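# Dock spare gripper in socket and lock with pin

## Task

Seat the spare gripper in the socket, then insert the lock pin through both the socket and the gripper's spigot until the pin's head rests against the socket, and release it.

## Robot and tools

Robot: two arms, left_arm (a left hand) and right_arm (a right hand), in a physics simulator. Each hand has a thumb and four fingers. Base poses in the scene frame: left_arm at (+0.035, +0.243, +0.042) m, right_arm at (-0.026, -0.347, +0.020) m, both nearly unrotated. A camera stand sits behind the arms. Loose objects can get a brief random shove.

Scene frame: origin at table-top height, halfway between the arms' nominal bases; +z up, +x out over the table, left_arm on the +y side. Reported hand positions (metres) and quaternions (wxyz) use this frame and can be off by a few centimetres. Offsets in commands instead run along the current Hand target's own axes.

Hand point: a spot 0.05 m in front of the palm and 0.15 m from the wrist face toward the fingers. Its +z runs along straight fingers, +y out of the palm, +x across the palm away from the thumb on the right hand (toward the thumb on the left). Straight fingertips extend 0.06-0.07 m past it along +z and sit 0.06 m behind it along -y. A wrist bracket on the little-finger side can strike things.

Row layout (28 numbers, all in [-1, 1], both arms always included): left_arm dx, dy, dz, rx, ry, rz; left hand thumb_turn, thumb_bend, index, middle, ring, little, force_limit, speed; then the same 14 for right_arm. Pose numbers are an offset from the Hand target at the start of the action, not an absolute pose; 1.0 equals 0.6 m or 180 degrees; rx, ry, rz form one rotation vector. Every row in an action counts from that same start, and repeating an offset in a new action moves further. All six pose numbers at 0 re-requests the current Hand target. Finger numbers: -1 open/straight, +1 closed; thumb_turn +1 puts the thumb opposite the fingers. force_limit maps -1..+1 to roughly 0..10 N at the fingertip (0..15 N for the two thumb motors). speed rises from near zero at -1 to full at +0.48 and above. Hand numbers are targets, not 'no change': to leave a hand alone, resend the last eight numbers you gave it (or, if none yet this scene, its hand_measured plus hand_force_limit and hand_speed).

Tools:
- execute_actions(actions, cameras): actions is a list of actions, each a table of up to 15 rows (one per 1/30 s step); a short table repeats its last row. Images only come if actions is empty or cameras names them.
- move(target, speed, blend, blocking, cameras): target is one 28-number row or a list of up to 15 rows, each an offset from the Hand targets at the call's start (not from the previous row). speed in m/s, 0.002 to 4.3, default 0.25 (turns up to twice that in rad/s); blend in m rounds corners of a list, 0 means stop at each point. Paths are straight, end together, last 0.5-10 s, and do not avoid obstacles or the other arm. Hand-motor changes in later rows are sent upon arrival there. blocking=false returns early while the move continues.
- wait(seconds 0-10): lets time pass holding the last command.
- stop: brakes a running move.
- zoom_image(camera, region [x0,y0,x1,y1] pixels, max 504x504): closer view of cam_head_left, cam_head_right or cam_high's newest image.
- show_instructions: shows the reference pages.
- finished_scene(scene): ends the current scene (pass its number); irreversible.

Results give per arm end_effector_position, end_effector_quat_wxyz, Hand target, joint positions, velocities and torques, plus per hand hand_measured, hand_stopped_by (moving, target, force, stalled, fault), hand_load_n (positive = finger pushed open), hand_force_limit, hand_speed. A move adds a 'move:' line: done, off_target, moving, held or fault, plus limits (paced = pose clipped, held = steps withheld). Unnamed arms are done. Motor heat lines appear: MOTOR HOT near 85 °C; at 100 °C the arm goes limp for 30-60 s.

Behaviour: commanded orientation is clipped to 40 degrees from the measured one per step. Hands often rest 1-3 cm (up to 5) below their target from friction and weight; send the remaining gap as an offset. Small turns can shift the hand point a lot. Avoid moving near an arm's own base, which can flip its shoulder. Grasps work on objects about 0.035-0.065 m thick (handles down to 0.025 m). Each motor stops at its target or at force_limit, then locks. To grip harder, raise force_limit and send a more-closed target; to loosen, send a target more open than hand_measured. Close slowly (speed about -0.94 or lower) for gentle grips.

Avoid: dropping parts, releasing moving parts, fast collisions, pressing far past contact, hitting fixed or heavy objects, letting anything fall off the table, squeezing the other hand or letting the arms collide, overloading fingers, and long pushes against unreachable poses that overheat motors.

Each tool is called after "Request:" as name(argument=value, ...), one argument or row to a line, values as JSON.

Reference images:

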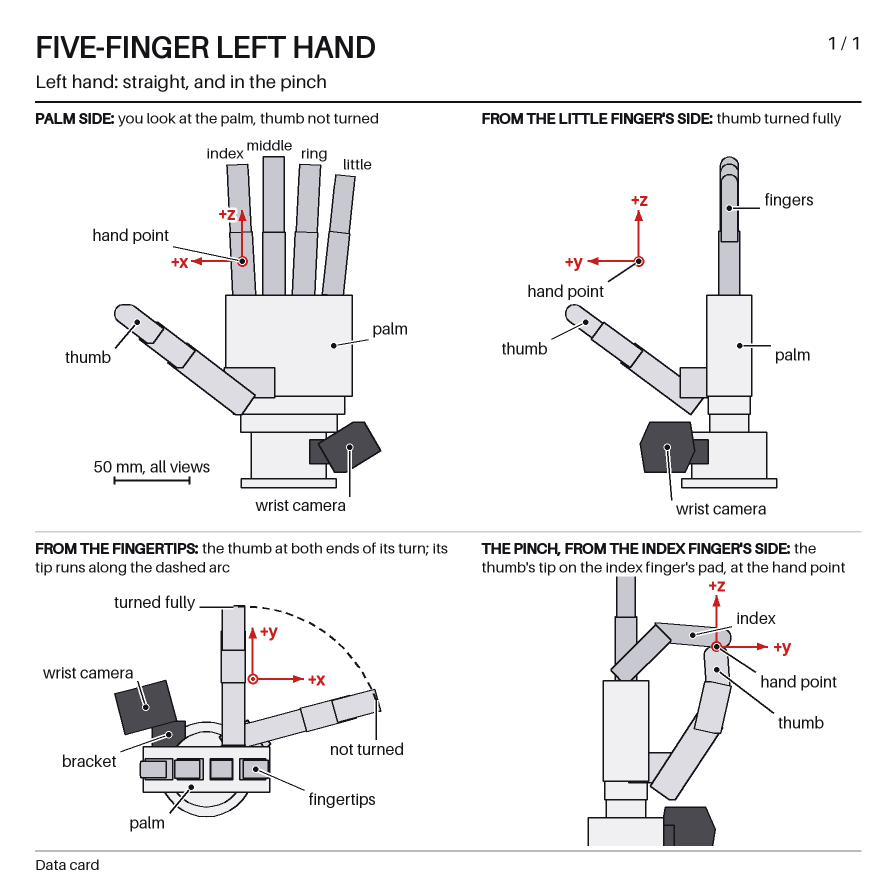

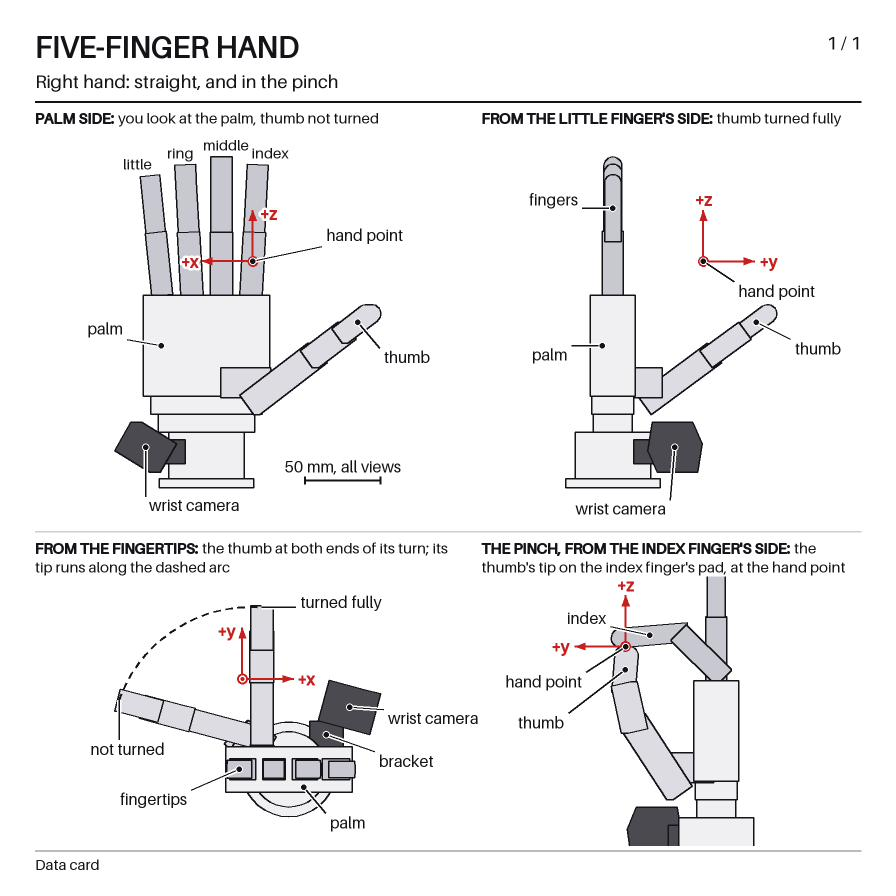

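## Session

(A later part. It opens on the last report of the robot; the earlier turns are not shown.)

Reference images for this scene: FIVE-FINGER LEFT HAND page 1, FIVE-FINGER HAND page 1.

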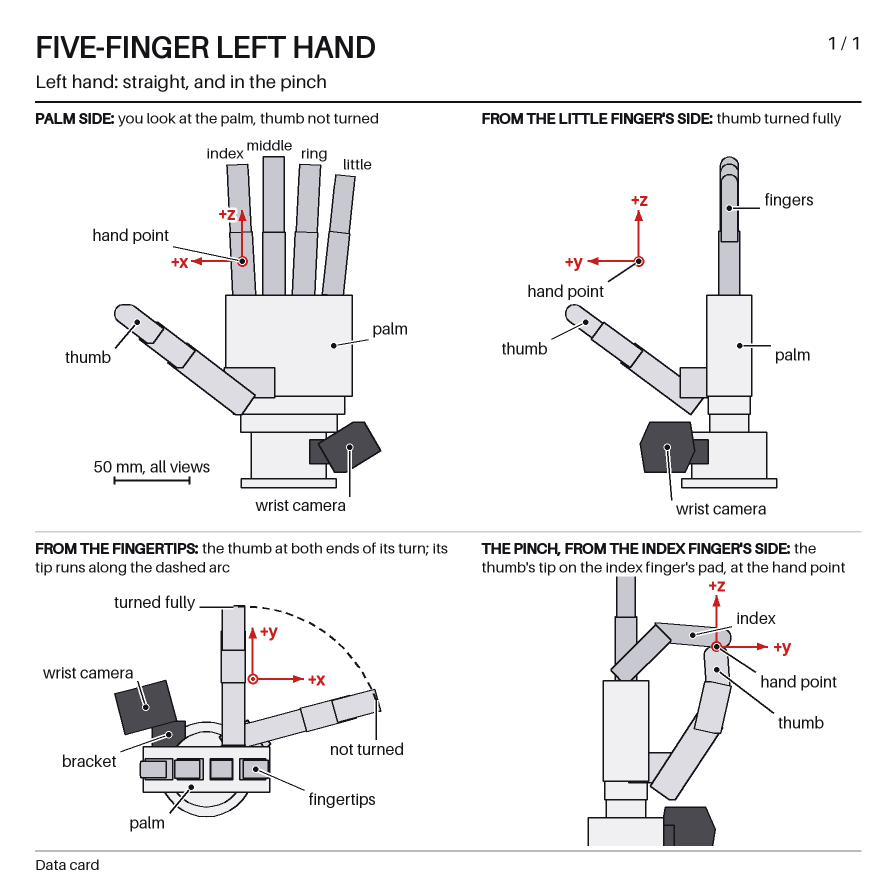

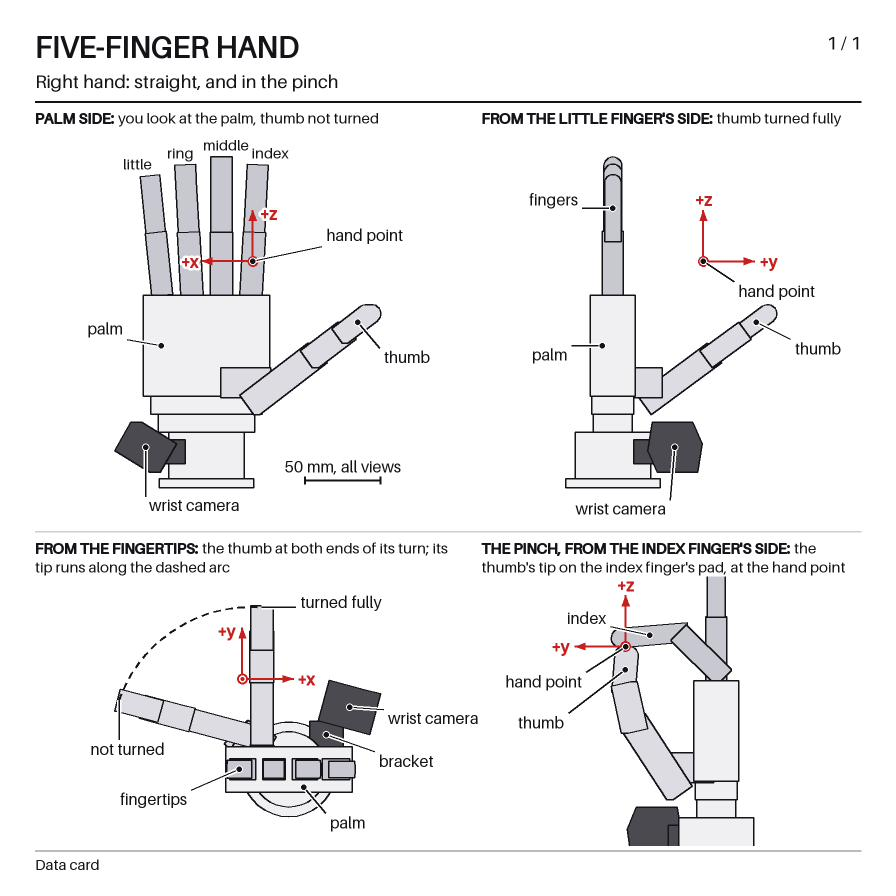

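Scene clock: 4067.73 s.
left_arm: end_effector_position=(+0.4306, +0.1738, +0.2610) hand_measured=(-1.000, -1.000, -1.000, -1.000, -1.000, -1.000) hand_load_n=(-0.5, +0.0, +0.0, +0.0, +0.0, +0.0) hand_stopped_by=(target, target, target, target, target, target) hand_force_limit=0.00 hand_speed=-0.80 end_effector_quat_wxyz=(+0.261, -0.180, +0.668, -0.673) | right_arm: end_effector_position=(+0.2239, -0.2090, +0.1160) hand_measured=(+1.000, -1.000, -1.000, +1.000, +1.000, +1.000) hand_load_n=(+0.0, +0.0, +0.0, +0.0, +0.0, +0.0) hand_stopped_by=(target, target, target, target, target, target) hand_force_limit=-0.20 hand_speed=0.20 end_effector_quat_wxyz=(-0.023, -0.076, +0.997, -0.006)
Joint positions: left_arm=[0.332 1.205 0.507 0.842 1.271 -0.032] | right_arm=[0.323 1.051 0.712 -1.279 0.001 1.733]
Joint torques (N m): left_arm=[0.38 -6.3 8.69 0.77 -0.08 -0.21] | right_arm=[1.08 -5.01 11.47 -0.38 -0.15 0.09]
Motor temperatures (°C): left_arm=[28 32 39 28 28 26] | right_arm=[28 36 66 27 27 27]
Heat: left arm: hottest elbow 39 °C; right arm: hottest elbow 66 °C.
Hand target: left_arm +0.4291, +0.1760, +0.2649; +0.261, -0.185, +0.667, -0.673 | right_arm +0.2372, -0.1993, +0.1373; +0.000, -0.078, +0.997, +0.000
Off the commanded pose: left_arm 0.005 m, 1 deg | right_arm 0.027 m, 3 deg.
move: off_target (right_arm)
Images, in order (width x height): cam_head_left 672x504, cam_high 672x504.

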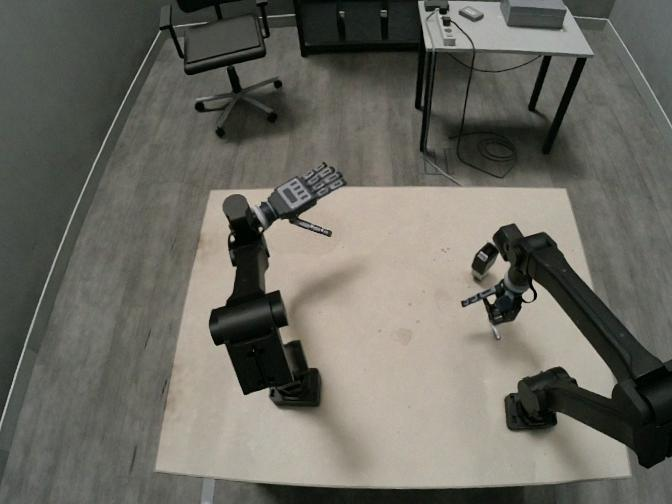

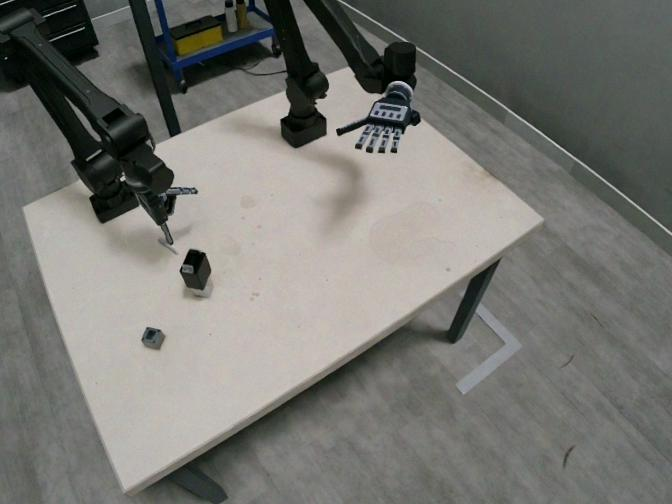

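Request:
move(
  target=[
    [0,0,0,0,0,0,-1,-1,-1,-1,-1,-1,0,-0.8,0.07,-0.12,0.05,0.1443,-0.0091,-0.0393,1,-1,0.5,0.5,1,1,-0.2,0.2],
    [0,0,0,0,0,0,-1,-1,-1,-1,-1,-1,0,-0.8,0.094,-0.1601,0.1538,0.1443,-0.0091,-0.0393,1,-1,0.5,0.5,1,1,-0.2,0.2],
  ],
  speed=0.15,
  blend=[0.02,0],
  cameras=["cam_head_left","cam_high"],
)

Request:
zoom_image(
  camera="cam_high",
  region=[130, 210, 190, 270],
)

Request:
zoom_image(
  camera="cam_head_left",
  region=[465, 295, 525, 355],
)

Scene clock: 4091.47 s.
left_arm: end_effector_position=(+0.4306, +0.1738, +0.2610) hand_measured=(-1.000, -1.000, -1.000, -1.000, -1.000, -1.000) hand_load_n=(+0.0, +0.0, +0.0, +0.0, +0.0, +0.0) hand_stopped_by=(target, target, target, target, target, target) hand_force_limit=0.00 hand_speed=-0.80 end_effector_quat_wxyz=(+0.261, -0.180, +0.668, -0.673) | right_arm: end_effector_position=(+0.1933, -0.3001, +0.0450) hand_measured=(+1.000, -1.000, +0.500, +0.500, +1.000, +1.000) hand_load_n=(+0.0, +0.0, +0.0, +0.0, +0.0, +0.0) hand_stopped_by=(target, target, target, target, target, target) hand_force_limit=-0.20 hand_speed=0.20 end_effector_quat_wxyz=(+0.030, -0.141, +0.964, -0.223)
Joint positions: left_arm=[0.332 1.205 0.507 0.842 1.271 -0.032] | right_arm=[0.369 0.959 0.47 -1.12 0.453 1.65]
Joint torques (N m): left_arm=[0.44 -6.18 8.7 0.77 -0.08 -0.21] | right_arm=[-2.37 -2.61 7.34 0.59 0.41 -0.19]
Motor temperatures (°C): left_arm=[28 32 39 28 28 26] | right_arm=[28 36 66 27 27 27]
Heat: left arm: hottest elbow 39 °C; right arm: hottest elbow 66 °C.
Hand target: left_arm +0.4291, +0.1760, +0.2649; +0.261, -0.185, +0.667, -0.673 | right_arm +0.1966, -0.3030, +0.0451; +0.032, -0.137, +0.965, -0.223
Off the commanded pose: left_arm 0.005 m, 1 deg | right_arm 0.004 m, 0 deg.
move: done
Images, in order (width x height): cam_head_left 672x504, cam_high 672x504.

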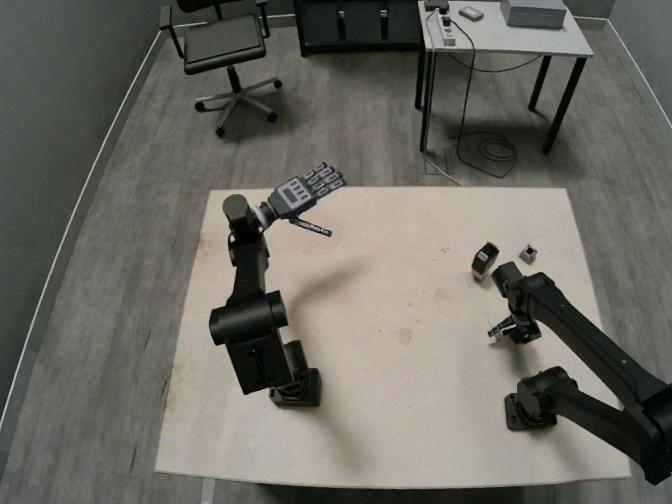

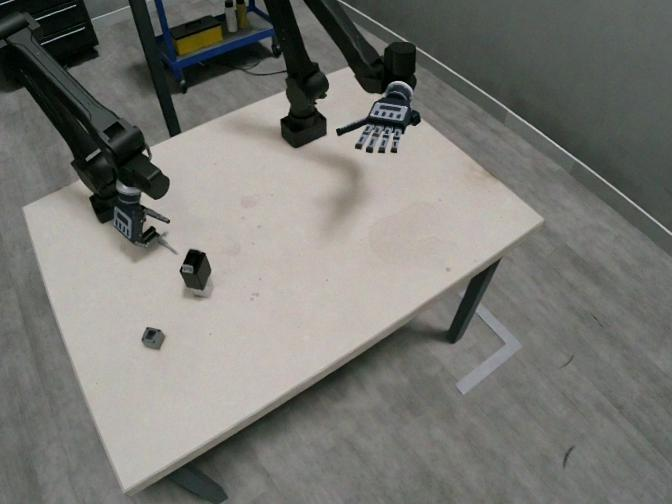

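Scaled by 8.400 from the camera's 672x504 image, which has a finer 960x720 frame.

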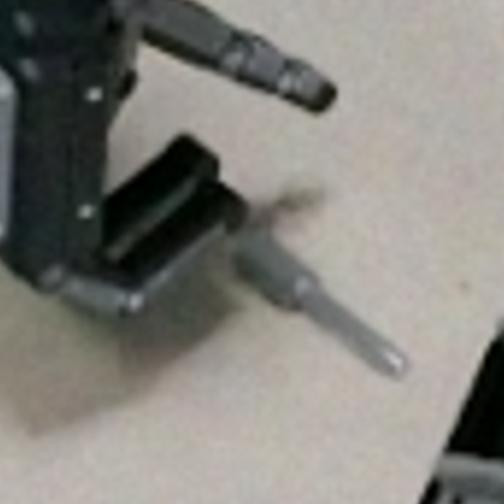

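Scaled by 8.400 from the camera's 672x504 image, which has a finer 960x720 frame.

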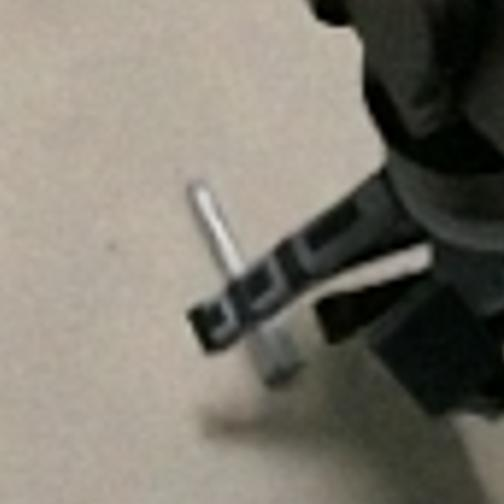

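Request:
move(
  target=[0,0,0,0,0,0,-1,-1,-1,-1,-1,-1,0,-0.8,0.0024,0.0296,0.059,0,0,0,1,-1,0.5,0.5,1,1,-0.2,0.2],
  speed=0.05,
  cameras=["cam_head_left","cam_high"],
)

Request:
zoom_image(
  camera="cam_high",
  region=[130, 210, 190, 270],
)

Request:
zoom_image(
  camera="cam_head_left",
  region=[465, 295, 525, 355],
)

Scene clock: 4108.60 s.
left_arm: end_effector_position=(+0.4306, +0.1738, +0.2610) hand_measured=(-1.000, -1.000, -1.000, -1.000, -1.000, -1.000) hand_load_n=(-0.5, +0.0, +0.0, +0.0, +0.0, +0.0) hand_stopped_by=(target, target, target, target, target, target) hand_force_limit=0.00 hand_speed=-0.80 end_effector_quat_wxyz=(+0.261, -0.180, +0.668, -0.673) | right_arm: end_effector_position=(+0.1927, -0.3002, +0.0086) hand_measured=(+1.000, -1.000, +0.500, +0.500, +1.000, +1.000) hand_load_n=(+0.0, +0.0, +0.0, -4.5, +0.0, +0.5) hand_stopped_by=(target, target, target, target, target, target) hand_force_limit=-0.20 hand_speed=0.20 end_effector_quat_wxyz=(+0.034, -0.141, +0.964, -0.222)
Joint positions: left_arm=[0.332 1.205 0.507 0.842 1.271 -0.032] | right_arm=[0.369 1.037 0.399 -0.963 0.453 1.647]
Joint torques (N m): left_arm=[0.38 -6.3 8.7 0.76 -0.08 -0.2] | right_arm=[-2.08 -1.85 6.49 0.64 0.38 -0.11]
Motor temperatures (°C): left_arm=[28 32 39 28 28 26] | right_arm=[28 36 63 27 27 27]
Heat: left arm: hottest elbow 39 °C; right arm: hottest elbow 63 °C.
Hand target: left_arm +0.4291, +0.1760, +0.2649; +0.261, -0.185, +0.667, -0.673 | right_arm +0.1951, -0.3030, +0.0055; +0.032, -0.137, +0.965, -0.223
Off the commanded pose: left_arm 0.005 m, 1 deg | right_arm 0.005 m, 0 deg.
move: done
Images, in order (width x height): cam_head_left 672x504, cam_high 672x504.

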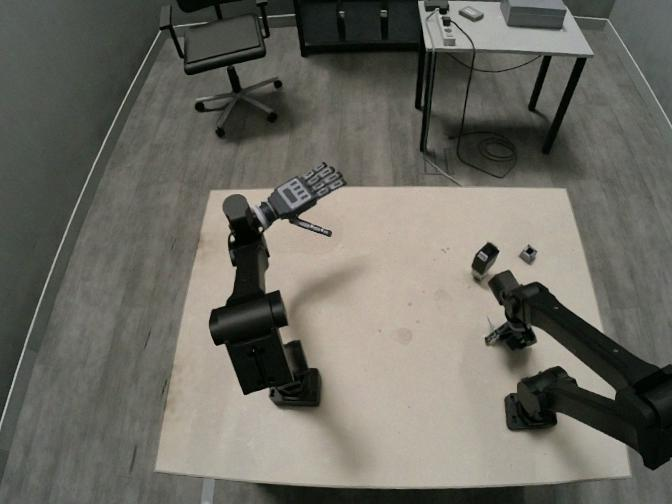

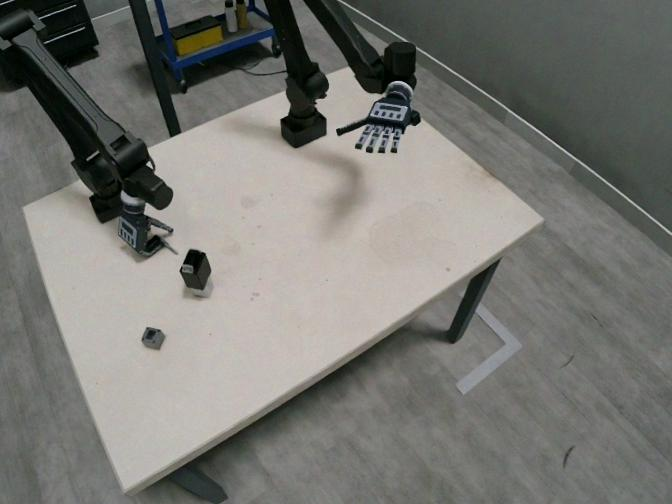

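Scaled by 8.400 from the camera's 672x504 image, which has a finer 960x720 frame.

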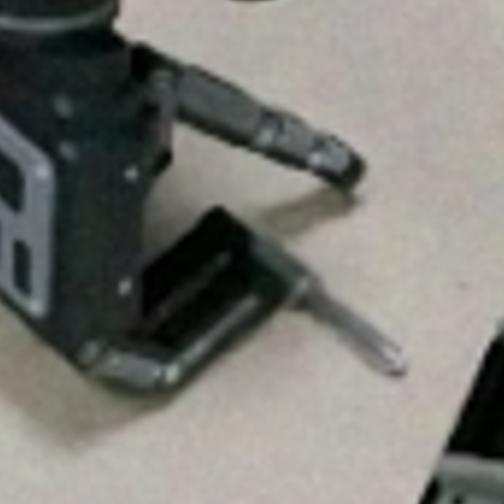

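Scaled by 8.400 from the camera's 672x504 image, which has a finer 960x720 frame.

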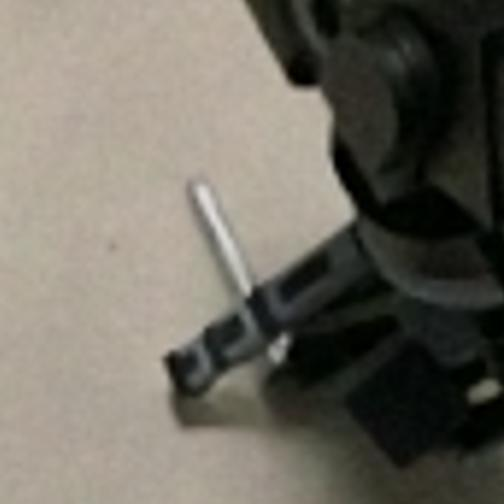

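Request:
move(
  target=[
    [0,0,0,0,0,0,-1,-1,-1,-1,-1,-1,0,-0.8,0,-0.0141,-0.0154,0,0,0,1,-1,0.5,0.5,1,1,-0.2,0.2],
    [0,0,0,0,0,0,-1,-1,-1,-1,-1,-1,0,-0.8,0,-0.0046,0.0041,0,0,0,1,-1,0.5,0.5,1,1,-0.2,0.2],
  ],
  speed=0.04,
  cameras=["cam_head_left","cam_high"],
)

Request:
zoom_image(
  camera="cam_high",
  region=[130, 210, 190, 270],
)

Request:
zoom_image(
  camera="cam_head_left",
  region=[465, 295, 525, 355],
)

Scene clock: 4122.93 s.
left_arm: end_effector_position=(+0.4306, +0.1738, +0.2610) hand_measured=(-1.000, -1.000, -1.000, -1.000, -1.000, -1.000) hand_load_n=(-0.5, +0.0, +0.0, +0.0, +0.0, +0.0) hand_stopped_by=(target, target, target, target, target, target) hand_force_limit=0.00 hand_speed=-0.80 end_effector_quat_wxyz=(+0.261, -0.180, +0.668, -0.673) | right_arm: end_effector_position=(+0.1946, -0.3028, +0.0071) hand_measured=(+1.000, -1.000, +0.500, +0.500, +1.000, +1.000) hand_load_n=(+0.0, +0.0, +0.0, -2.0, +0.0, +0.0) hand_stopped_by=(target, target, target, target, target, target) hand_force_limit=-0.20 hand_speed=0.20 end_effector_quat_wxyz=(+0.035, -0.140, +0.964, -0.222)
Joint positions: left_arm=[0.332 1.205 0.507 0.842 1.271 -0.032] | right_arm=[0.353 1.04 0.395 -0.947 0.453 1.631]
Joint torques (N m): left_arm=[0.44 -6.24 8.69 0.76 -0.08 -0.2] | right_arm=[-2.26 -2.14 6.5 0.65 0.41 -0.18]
Motor temperatures (°C): left_arm=[28 32 39 28 28 26] | right_arm=[28 36 62 27 27 27]
Heat: left arm: hottest elbow 39 °C; right arm: hottest elbow 62 °C.
Hand target: left_arm +0.4291, +0.1760, +0.2649; +0.261, -0.185, +0.667, -0.673 | right_arm +0.1961, -0.3065, +0.0044; +0.032, -0.137, +0.965, -0.223
Off the commanded pose: left_arm 0.005 m, 1 deg | right_arm 0.005 m, 0 deg.
move: done
Images, in order (width x height): cam_head_left 672x504, cam_high 672x504.

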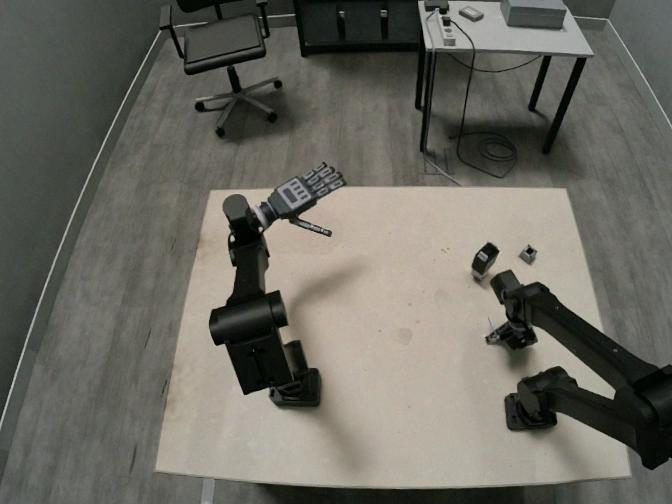

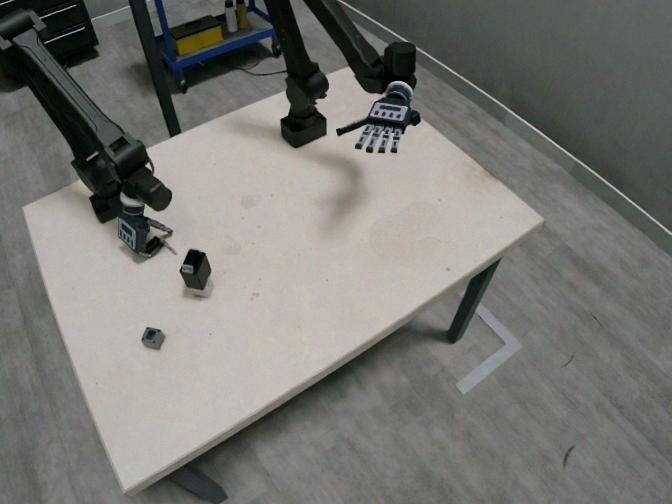

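Scaled by 8.400 from the camera's 672x504 image, which has a finer 960x720 frame.

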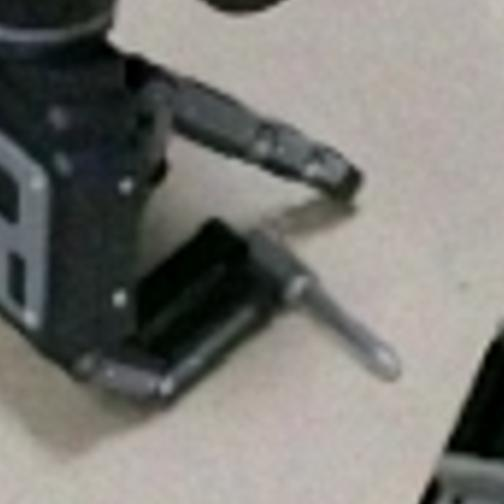

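Scaled by 8.400 from the camera's 672x504 image, which has a finer 960x720 frame.

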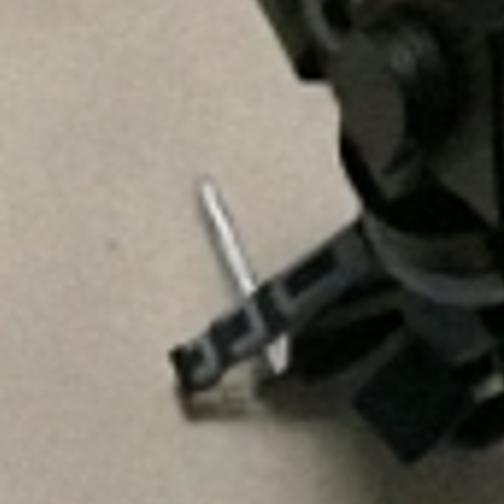

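Request:
move(
  target=[
    [0,0,0,0,0,0,-1,-1,-1,-1,-1,-1,0,-0.8,0,-0.0115,-0.0225,0,0,0,1,-1,0.5,0.5,1,1,-0.2,0.2],
    [0,0,0,0,0,0,-1,-1,-1,-1,-1,-1,0,-0.8,0,-0.0192,-0.0167,0,0,0,1,-1,0.5,0.6,1,1,-0.2,0.2],
    [0,0,0,0,0,0,-1,-1,-1,-1,-1,-1,0,-0.8,0,-0.0094,0.0037,0,0,0,1,-1,0.5,0.6,1,1,-0.2,0.2],
  ],
  speed=0.05,
  cameras=["cam_head_left","cam_high"],
)

Request:
zoom_image(
  camera="cam_high",
  region=[130, 210, 190, 270],
)

Request:
zoom_image(
  camera="cam_head_left",
  region=[465, 295, 525, 355],
)

Scene clock: 4137.40 s.
left_arm: end_effector_position=(+0.4306, +0.1738, +0.2610) hand_measured=(-1.000, -1.000, -1.000, -1.000, -1.000, -1.000) hand_load_n=(+0.0, +0.0, +0.0, +0.0, +0.0, -0.5) hand_stopped_by=(target, target, target, target, target, target) hand_force_limit=0.00 hand_speed=-0.80 end_effector_quat_wxyz=(+0.261, -0.180, +0.668, -0.673) | right_arm: end_effector_position=(+0.1956, -0.3086, +0.0068) hand_measured=(+1.000, -1.000, +0.500, +0.600, +1.000, +1.000) hand_load_n=(+0.0, +0.0, +0.0, +0.0, +0.0, +0.0) hand_stopped_by=(target, target, target, target, target, target) hand_force_limit=-0.20 hand_speed=0.20 end_effector_quat_wxyz=(+0.034, -0.140, +0.964, -0.222)
Joint positions: left_arm=[0.332 1.205 0.507 0.842 1.271 -0.032] | right_arm=[0.322 1.035 0.391 -0.935 0.453 1.597]
Joint velocities: left_arm=[within noise] | right_arm=[-0.015 0.005 0.007 0.007 -0.022 0.154]
Joint torques (N m): left_arm=[0.44 -6.24 8.7 0.76 -0.08 -0.21] | right_arm=[-2.32 -1.9 6.67 0.64 0.42 -0.2]
Motor temperatures (°C): left_arm=[28 32 39 28 28 26] | right_arm=[28 36 62 27 28 27]
Heat: left arm: hottest elbow 39 °C; right arm: hottest elbow 62 °C.
Hand target: left_arm +0.4291, +0.1760, +0.2649; +0.261, -0.185, +0.667, -0.673 | right_arm +0.1976, -0.3123, +0.0049; +0.032, -0.137, +0.965, -0.223
Off the commanded pose: left_arm 0.005 m, 1 deg | right_arm 0.005 m, 0 deg.
move: done; target 2's new numbers were sent with right_arm's hand 0.015 m and 2 deg from that target
Images, in order (width x height): cam_head_left 672x504, cam_high 672x504.

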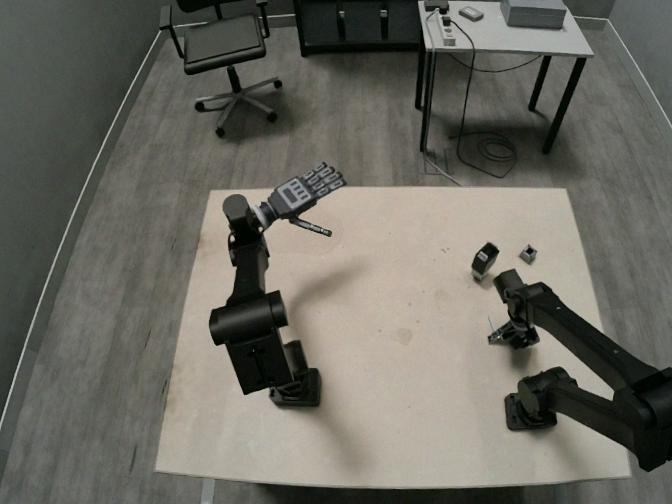

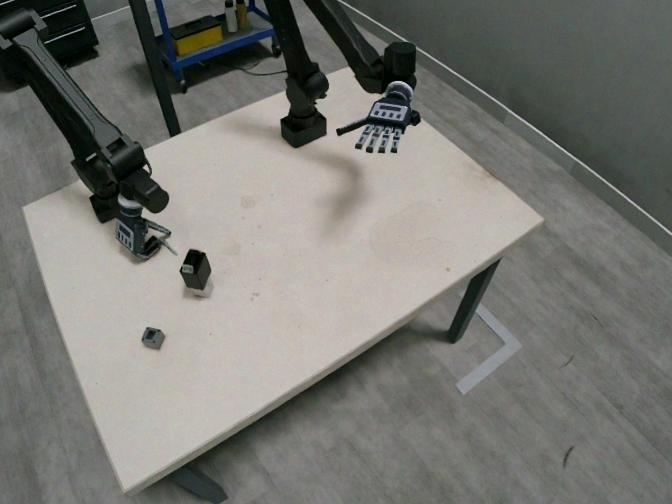

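Scaled by 8.400 from the camera's 672x504 image, which has a finer 960x720 frame.

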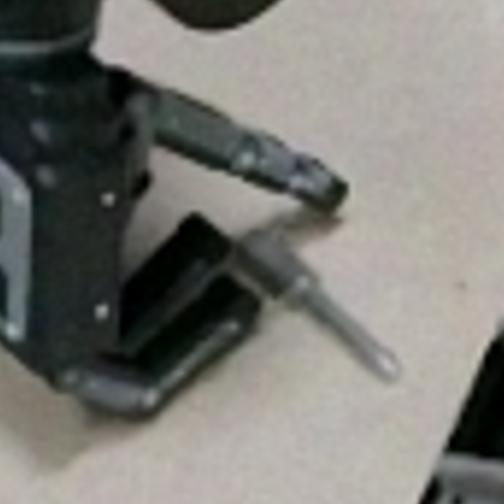

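Scaled by 8.400 from the camera's 672x504 image, which has a finer 960x720 frame.

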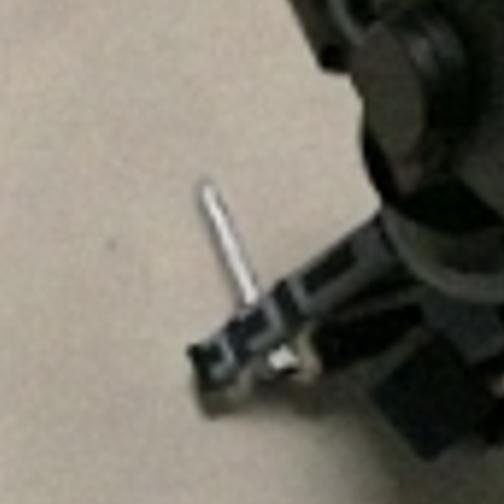

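Request:
move(
  target=[0,0,0,0,0,0,-1,-1,-1,-1,-1,-1,0,-0.8,0,0,0,0,0,0,1,0.3,0.5,0.6,1,1,-0.1,-0.7],
  speed=0.04,
  cameras=["cam_head_left","cam_high"],
)

Request:
zoom_image(
  camera="cam_high",
  region=[130, 210, 190, 270],
)

Request:
zoom_image(
  camera="cam_head_left",
  region=[465, 295, 525, 355],
)

Scene clock: 4145.97 s.
left_arm: end_effector_position=(+0.4306, +0.1738, +0.2610) hand_measured=(-1.000, -1.000, -1.000, -1.000, -1.000, -1.000) hand_load_n=(-0.5, +0.0, +0.0, +0.0, +0.0, +0.0) hand_stopped_by=(target, target, target, target, target, target) hand_force_limit=0.00 hand_speed=-0.80 end_effector_quat_wxyz=(+0.261, -0.180, +0.668, -0.673) | right_arm: end_effector_position=(+0.1961, -0.3086, +0.0068) hand_measured=(+1.000, -0.536, +0.500, +0.600, +1.000, +1.000) hand_load_n=(-1.5, +6.5, -1.5, +0.0, +0.0, +0.0) hand_stopped_by=(target, force, target, target, target, target) hand_force_limit=-0.10 hand_speed=-0.70 end_effector_quat_wxyz=(+0.035, -0.140, +0.964, -0.222)
Joint positions: left_arm=[0.332 1.205 0.507 0.842 1.271 -0.032] | right_arm=[0.321 1.035 0.391 -0.933 0.453 1.596]
Joint torques (N m): left_arm=[0.38 -6.3 8.69 0.76 -0.08 -0.2] | right_arm=[-2.2 -1.9 6.64 0.55 0.43 -0.18]
Motor temperatures (°C): left_arm=[28 32 39 28 28 26] | right_arm=[28 36 60 27 28 27]
Heat: left arm: hottest elbow 39 °C; right arm: hottest elbow 60 °C.
Hand target: left_arm +0.4291, +0.1760, +0.2649; +0.261, -0.185, +0.667, -0.673 | right_arm +0.1977, -0.3122, +0.0049; +0.032, -0.137, +0.965, -0.223
Off the commanded pose: left_arm 0.005 m, 1 deg | right_arm 0.004 m, 0 deg.
move: done
Images, in order (width x height): cam_head_left 672x504, cam_high 672x504.

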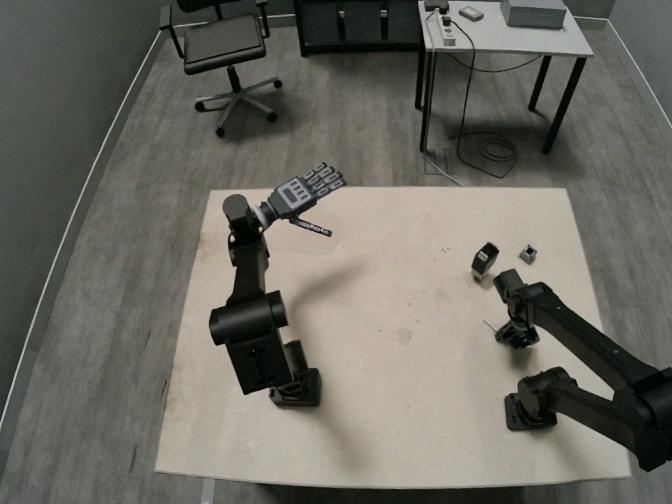

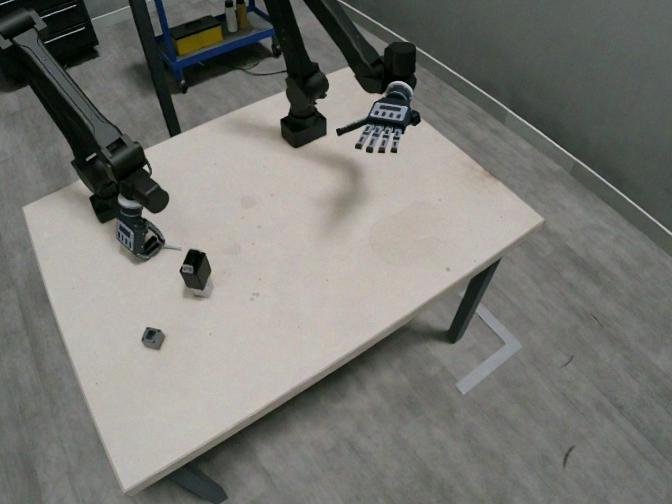

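Scaled by 8.400 from the camera's 672x504 image, which has a finer 960x720 frame.

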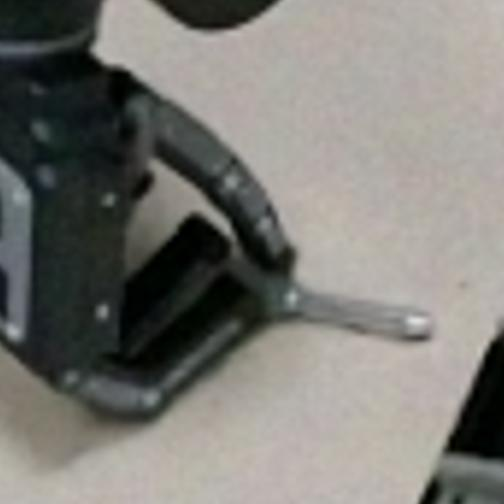

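Scaled by 8.400 from the camera's 672x504 image, which has a finer 960x720 frame.

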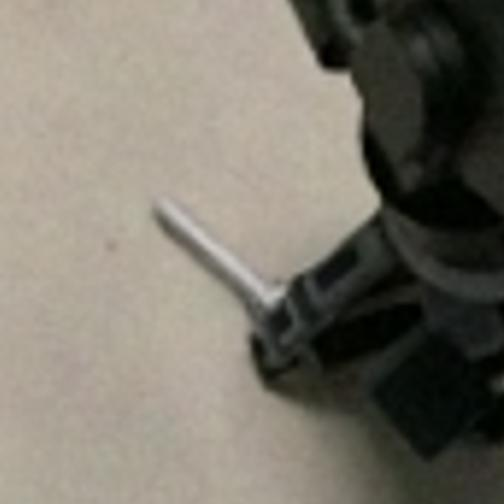

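Request:
move(
  target=[
    [0,0,0,0,0,0,-1,-1,-1,-1,-1,-1,0,-0.8,0,0,0,0,0,0,1,0.33,0.5,0.6,1,1,0.1,-0.7],
    [0,0,0,0,0,0,-1,-1,-1,-1,-1,-1,0,-0.8,-0.0192,-0.0196,-0.0275,0,-0.013,0,1,0.33,0.5,0.6,1,1,0.1,-0.7],
    [0,0,0,0,0,0,-1,-1,-1,-1,-1,-1,0,-0.8,-0.0256,-0.0432,-0.0716,0,-0.014,0,1,0.33,0.5,0.6,1,1,0.1,-0.7],
  ],
  speed=0.05,
  blend=[0,0.003,0],
  cameras=["cam_head_left","cam_head_right","cam_high"],
)

Request:
zoom_image(
  camera="cam_high",
  region=[130, 200, 190, 260],
)

Request:
zoom_image(
  camera="cam_head_left",
  region=[465, 285, 525, 345],
)

Scene clock: 4158.03 s.
left_arm: end_effector_position=(+0.4306, +0.1738, +0.2610) hand_measured=(-1.000, -1.000, -1.000, -1.000, -1.000, -1.000) hand_load_n=(+0.0, +0.0, +0.0, +0.0, +0.0, +0.0) hand_stopped_by=(target, target, target, target, target, target) hand_force_limit=0.00 hand_speed=-0.80 end_effector_quat_wxyz=(+0.261, -0.180, +0.668, -0.673) | right_arm: end_effector_position=(+0.1959, -0.3132, +0.0357) hand_measured=(+1.000, -0.524, +0.500, +0.600, +1.000, +1.000) hand_load_n=(+0.0, +0.0, +0.0, +0.0, +0.0, +0.0) hand_stopped_by=(target, force, target, target, target, target) hand_force_limit=0.10 hand_speed=-0.70 end_effector_quat_wxyz=(+0.034, -0.150, +0.963, -0.222)
Joint positions: left_arm=[0.332 1.205 0.507 0.842 1.271 -0.032] | right_arm=[0.296 0.953 0.439 -1.047 0.453 1.546]
Joint torques (N m): left_arm=[0.38 -6.3 8.69 0.79 -0.08 -0.2] | right_arm=[-1.96 -2.96 10.86 -0.14 0.39 -0.18]
Motor temperatures (°C): left_arm=[28 32 39 28 28 26] | right_arm=[28 36 59 27 28 27]
Heat: left arm: hottest elbow 39 °C; right arm: hottest elbow 59 °C.
Hand target: left_arm +0.4291, +0.1760, +0.2649; +0.261, -0.185, +0.667, -0.673 | right_arm +0.2137, -0.3122, +0.0549; +0.053, -0.142, +0.964, -0.220
Off the commanded pose: left_arm 0.005 m, 1 deg | right_arm 0.026 m, 2 deg.
move: off_target (right_arm)

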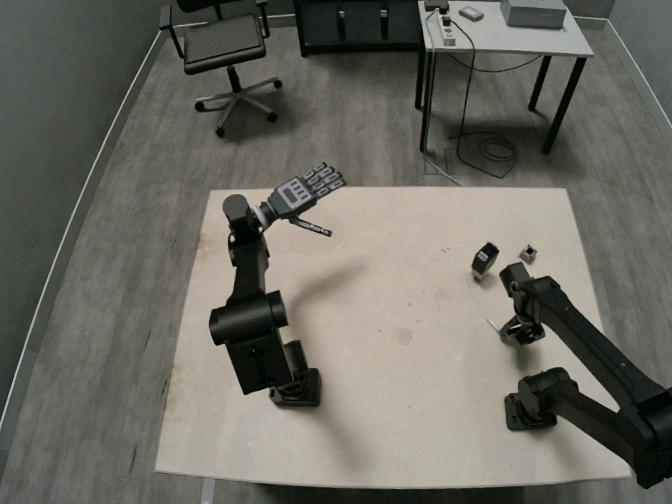

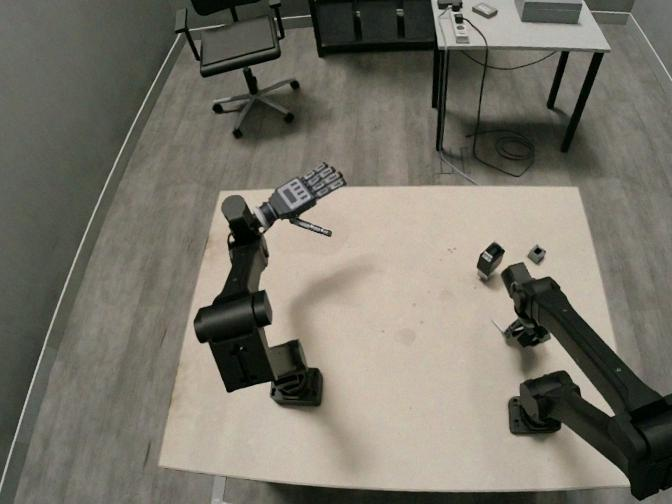

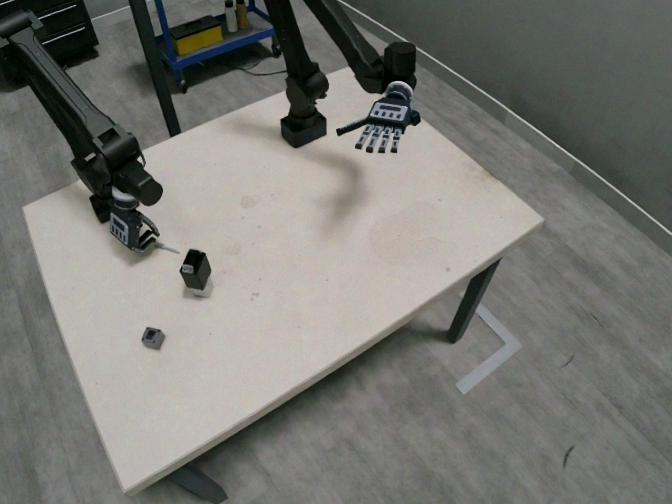

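Scaled by 8.400 from the camera's 672x504 image, which has a finer 960x720 frame.

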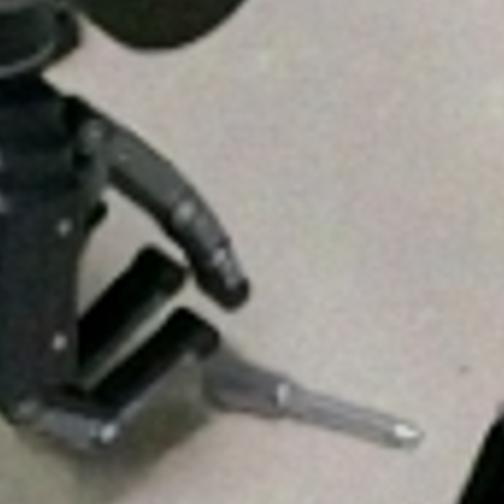

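Scaled by 8.400 from the camera's 672x504 image, which has a finer 960x720 frame.

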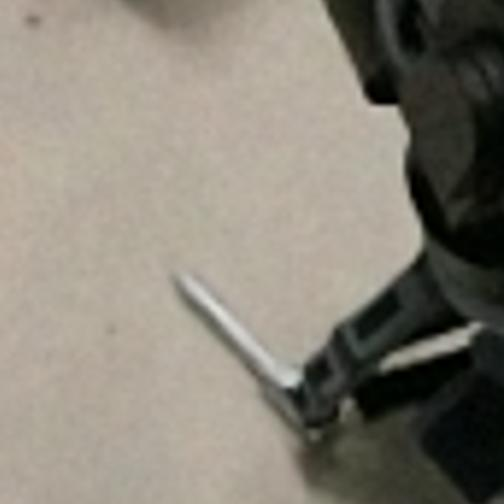

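Request:
move(
  target=[0,0,0,0,0,0,-1,-1,-1,-1,-1,-1,0,-0.8,0,-0.06,-0.09,0,0,0,1,-1,0.5,0.6,1,1,0.1,0],
  speed=0.12,
  cameras=["cam_head_left","cam_high"],
)

Request:
zoom_image(
  camera="cam_high",
  region=[145, 220, 190, 265],
)

Request:
zoom_image(
  camera="cam_head_left",
  region=[475, 300, 520, 345],
)

Scene clock: 4201.87 s.
left_arm: end_effector_position=(+0.4306, +0.1738, +0.2610) hand_measured=(-1.000, -1.000, -1.000, -1.000, -1.000, -1.000) hand_load_n=(+0.0, +0.0, +0.0, +0.0, +0.0, +0.0) hand_stopped_by=(target, target, target, target, target, target) hand_force_limit=0.00 hand_speed=-0.80 end_effector_quat_wxyz=(+0.261, -0.180, +0.668, -0.673) | right_arm: end_effector_position=(+0.1989, -0.3212, +0.0973) hand_measured=(+1.000, -1.000, +0.500, +0.600, +1.000, +1.000) hand_load_n=(+0.0, +0.0, +0.0, +0.0, +0.0, +0.0) hand_stopped_by=(target, target, target, target, target, target) hand_force_limit=0.10 hand_speed=0.00 end_effector_quat_wxyz=(+0.033, -0.150, +0.963, -0.222)
Joint positions: left_arm=[0.332 1.205 0.507 0.842 1.271 -0.032] | right_arm=[0.252 0.853 0.566 -1.255 0.453 1.498]
Joint torques (N m): left_arm=[0.32 -6.24 8.7 0.77 -0.08 -0.2] | right_arm=[-2.2 -3.02 12.01 -0.1 0.29 -0.17]
Motor temperatures (°C): left_arm=[28 32 39 28 28 26] | right_arm=[28 36 69 27 28 27]
Heat: left arm: hottest elbow 39 °C; right arm: hottest elbow 69 °C.
Hand target: left_arm +0.4291, +0.1760, +0.2649; +0.261, -0.185, +0.667, -0.673 | right_arm +0.2139, -0.3212, +0.1192; +0.053, -0.142, +0.964, -0.220
Off the commanded pose: left_arm 0.005 m, 1 deg | right_arm 0.026 m, 2 deg.
move: off_target (right_arm)
Images, in order (width x height): cam_head_left 672x504, cam_high 672x504.

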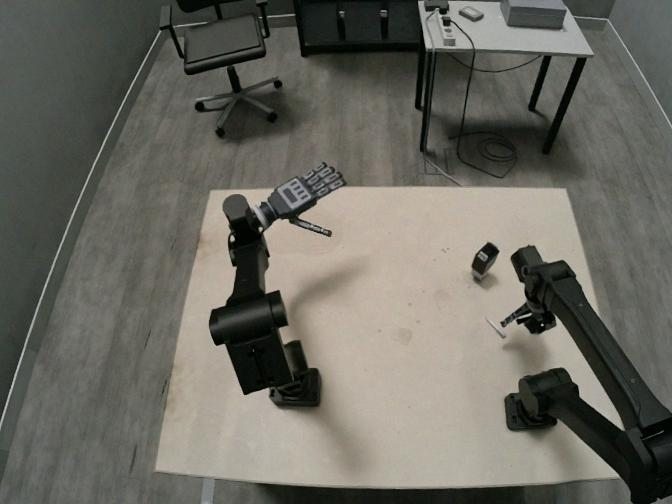

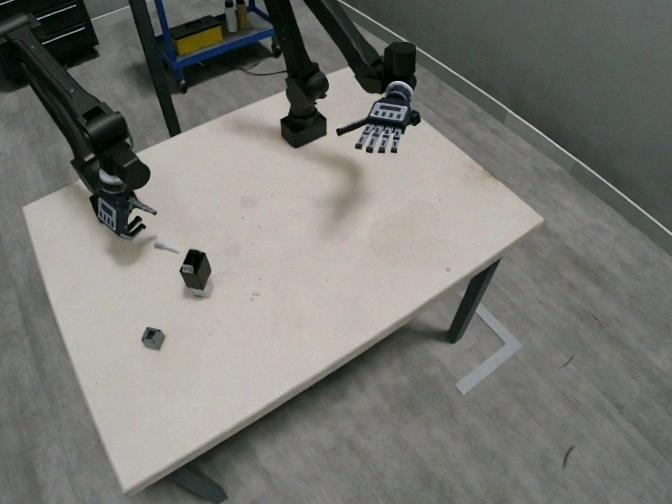

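Scaled by 11.200 from the camera's 672x504 image, which has a finer 960x720 frame.

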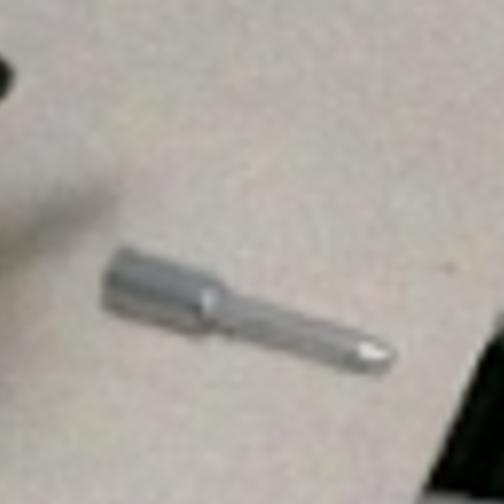

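Scaled by 11.200 from the camera's 672x504 image, which has a finer 960x720 frame.

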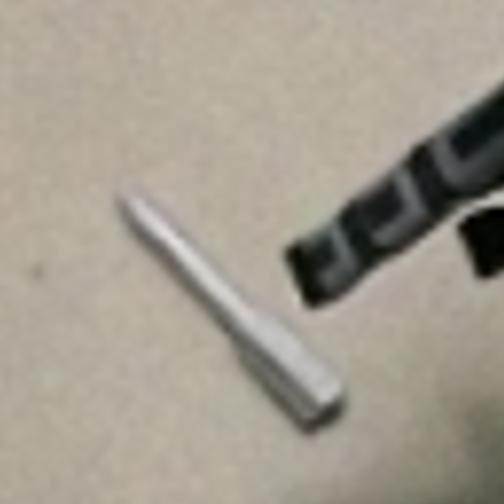

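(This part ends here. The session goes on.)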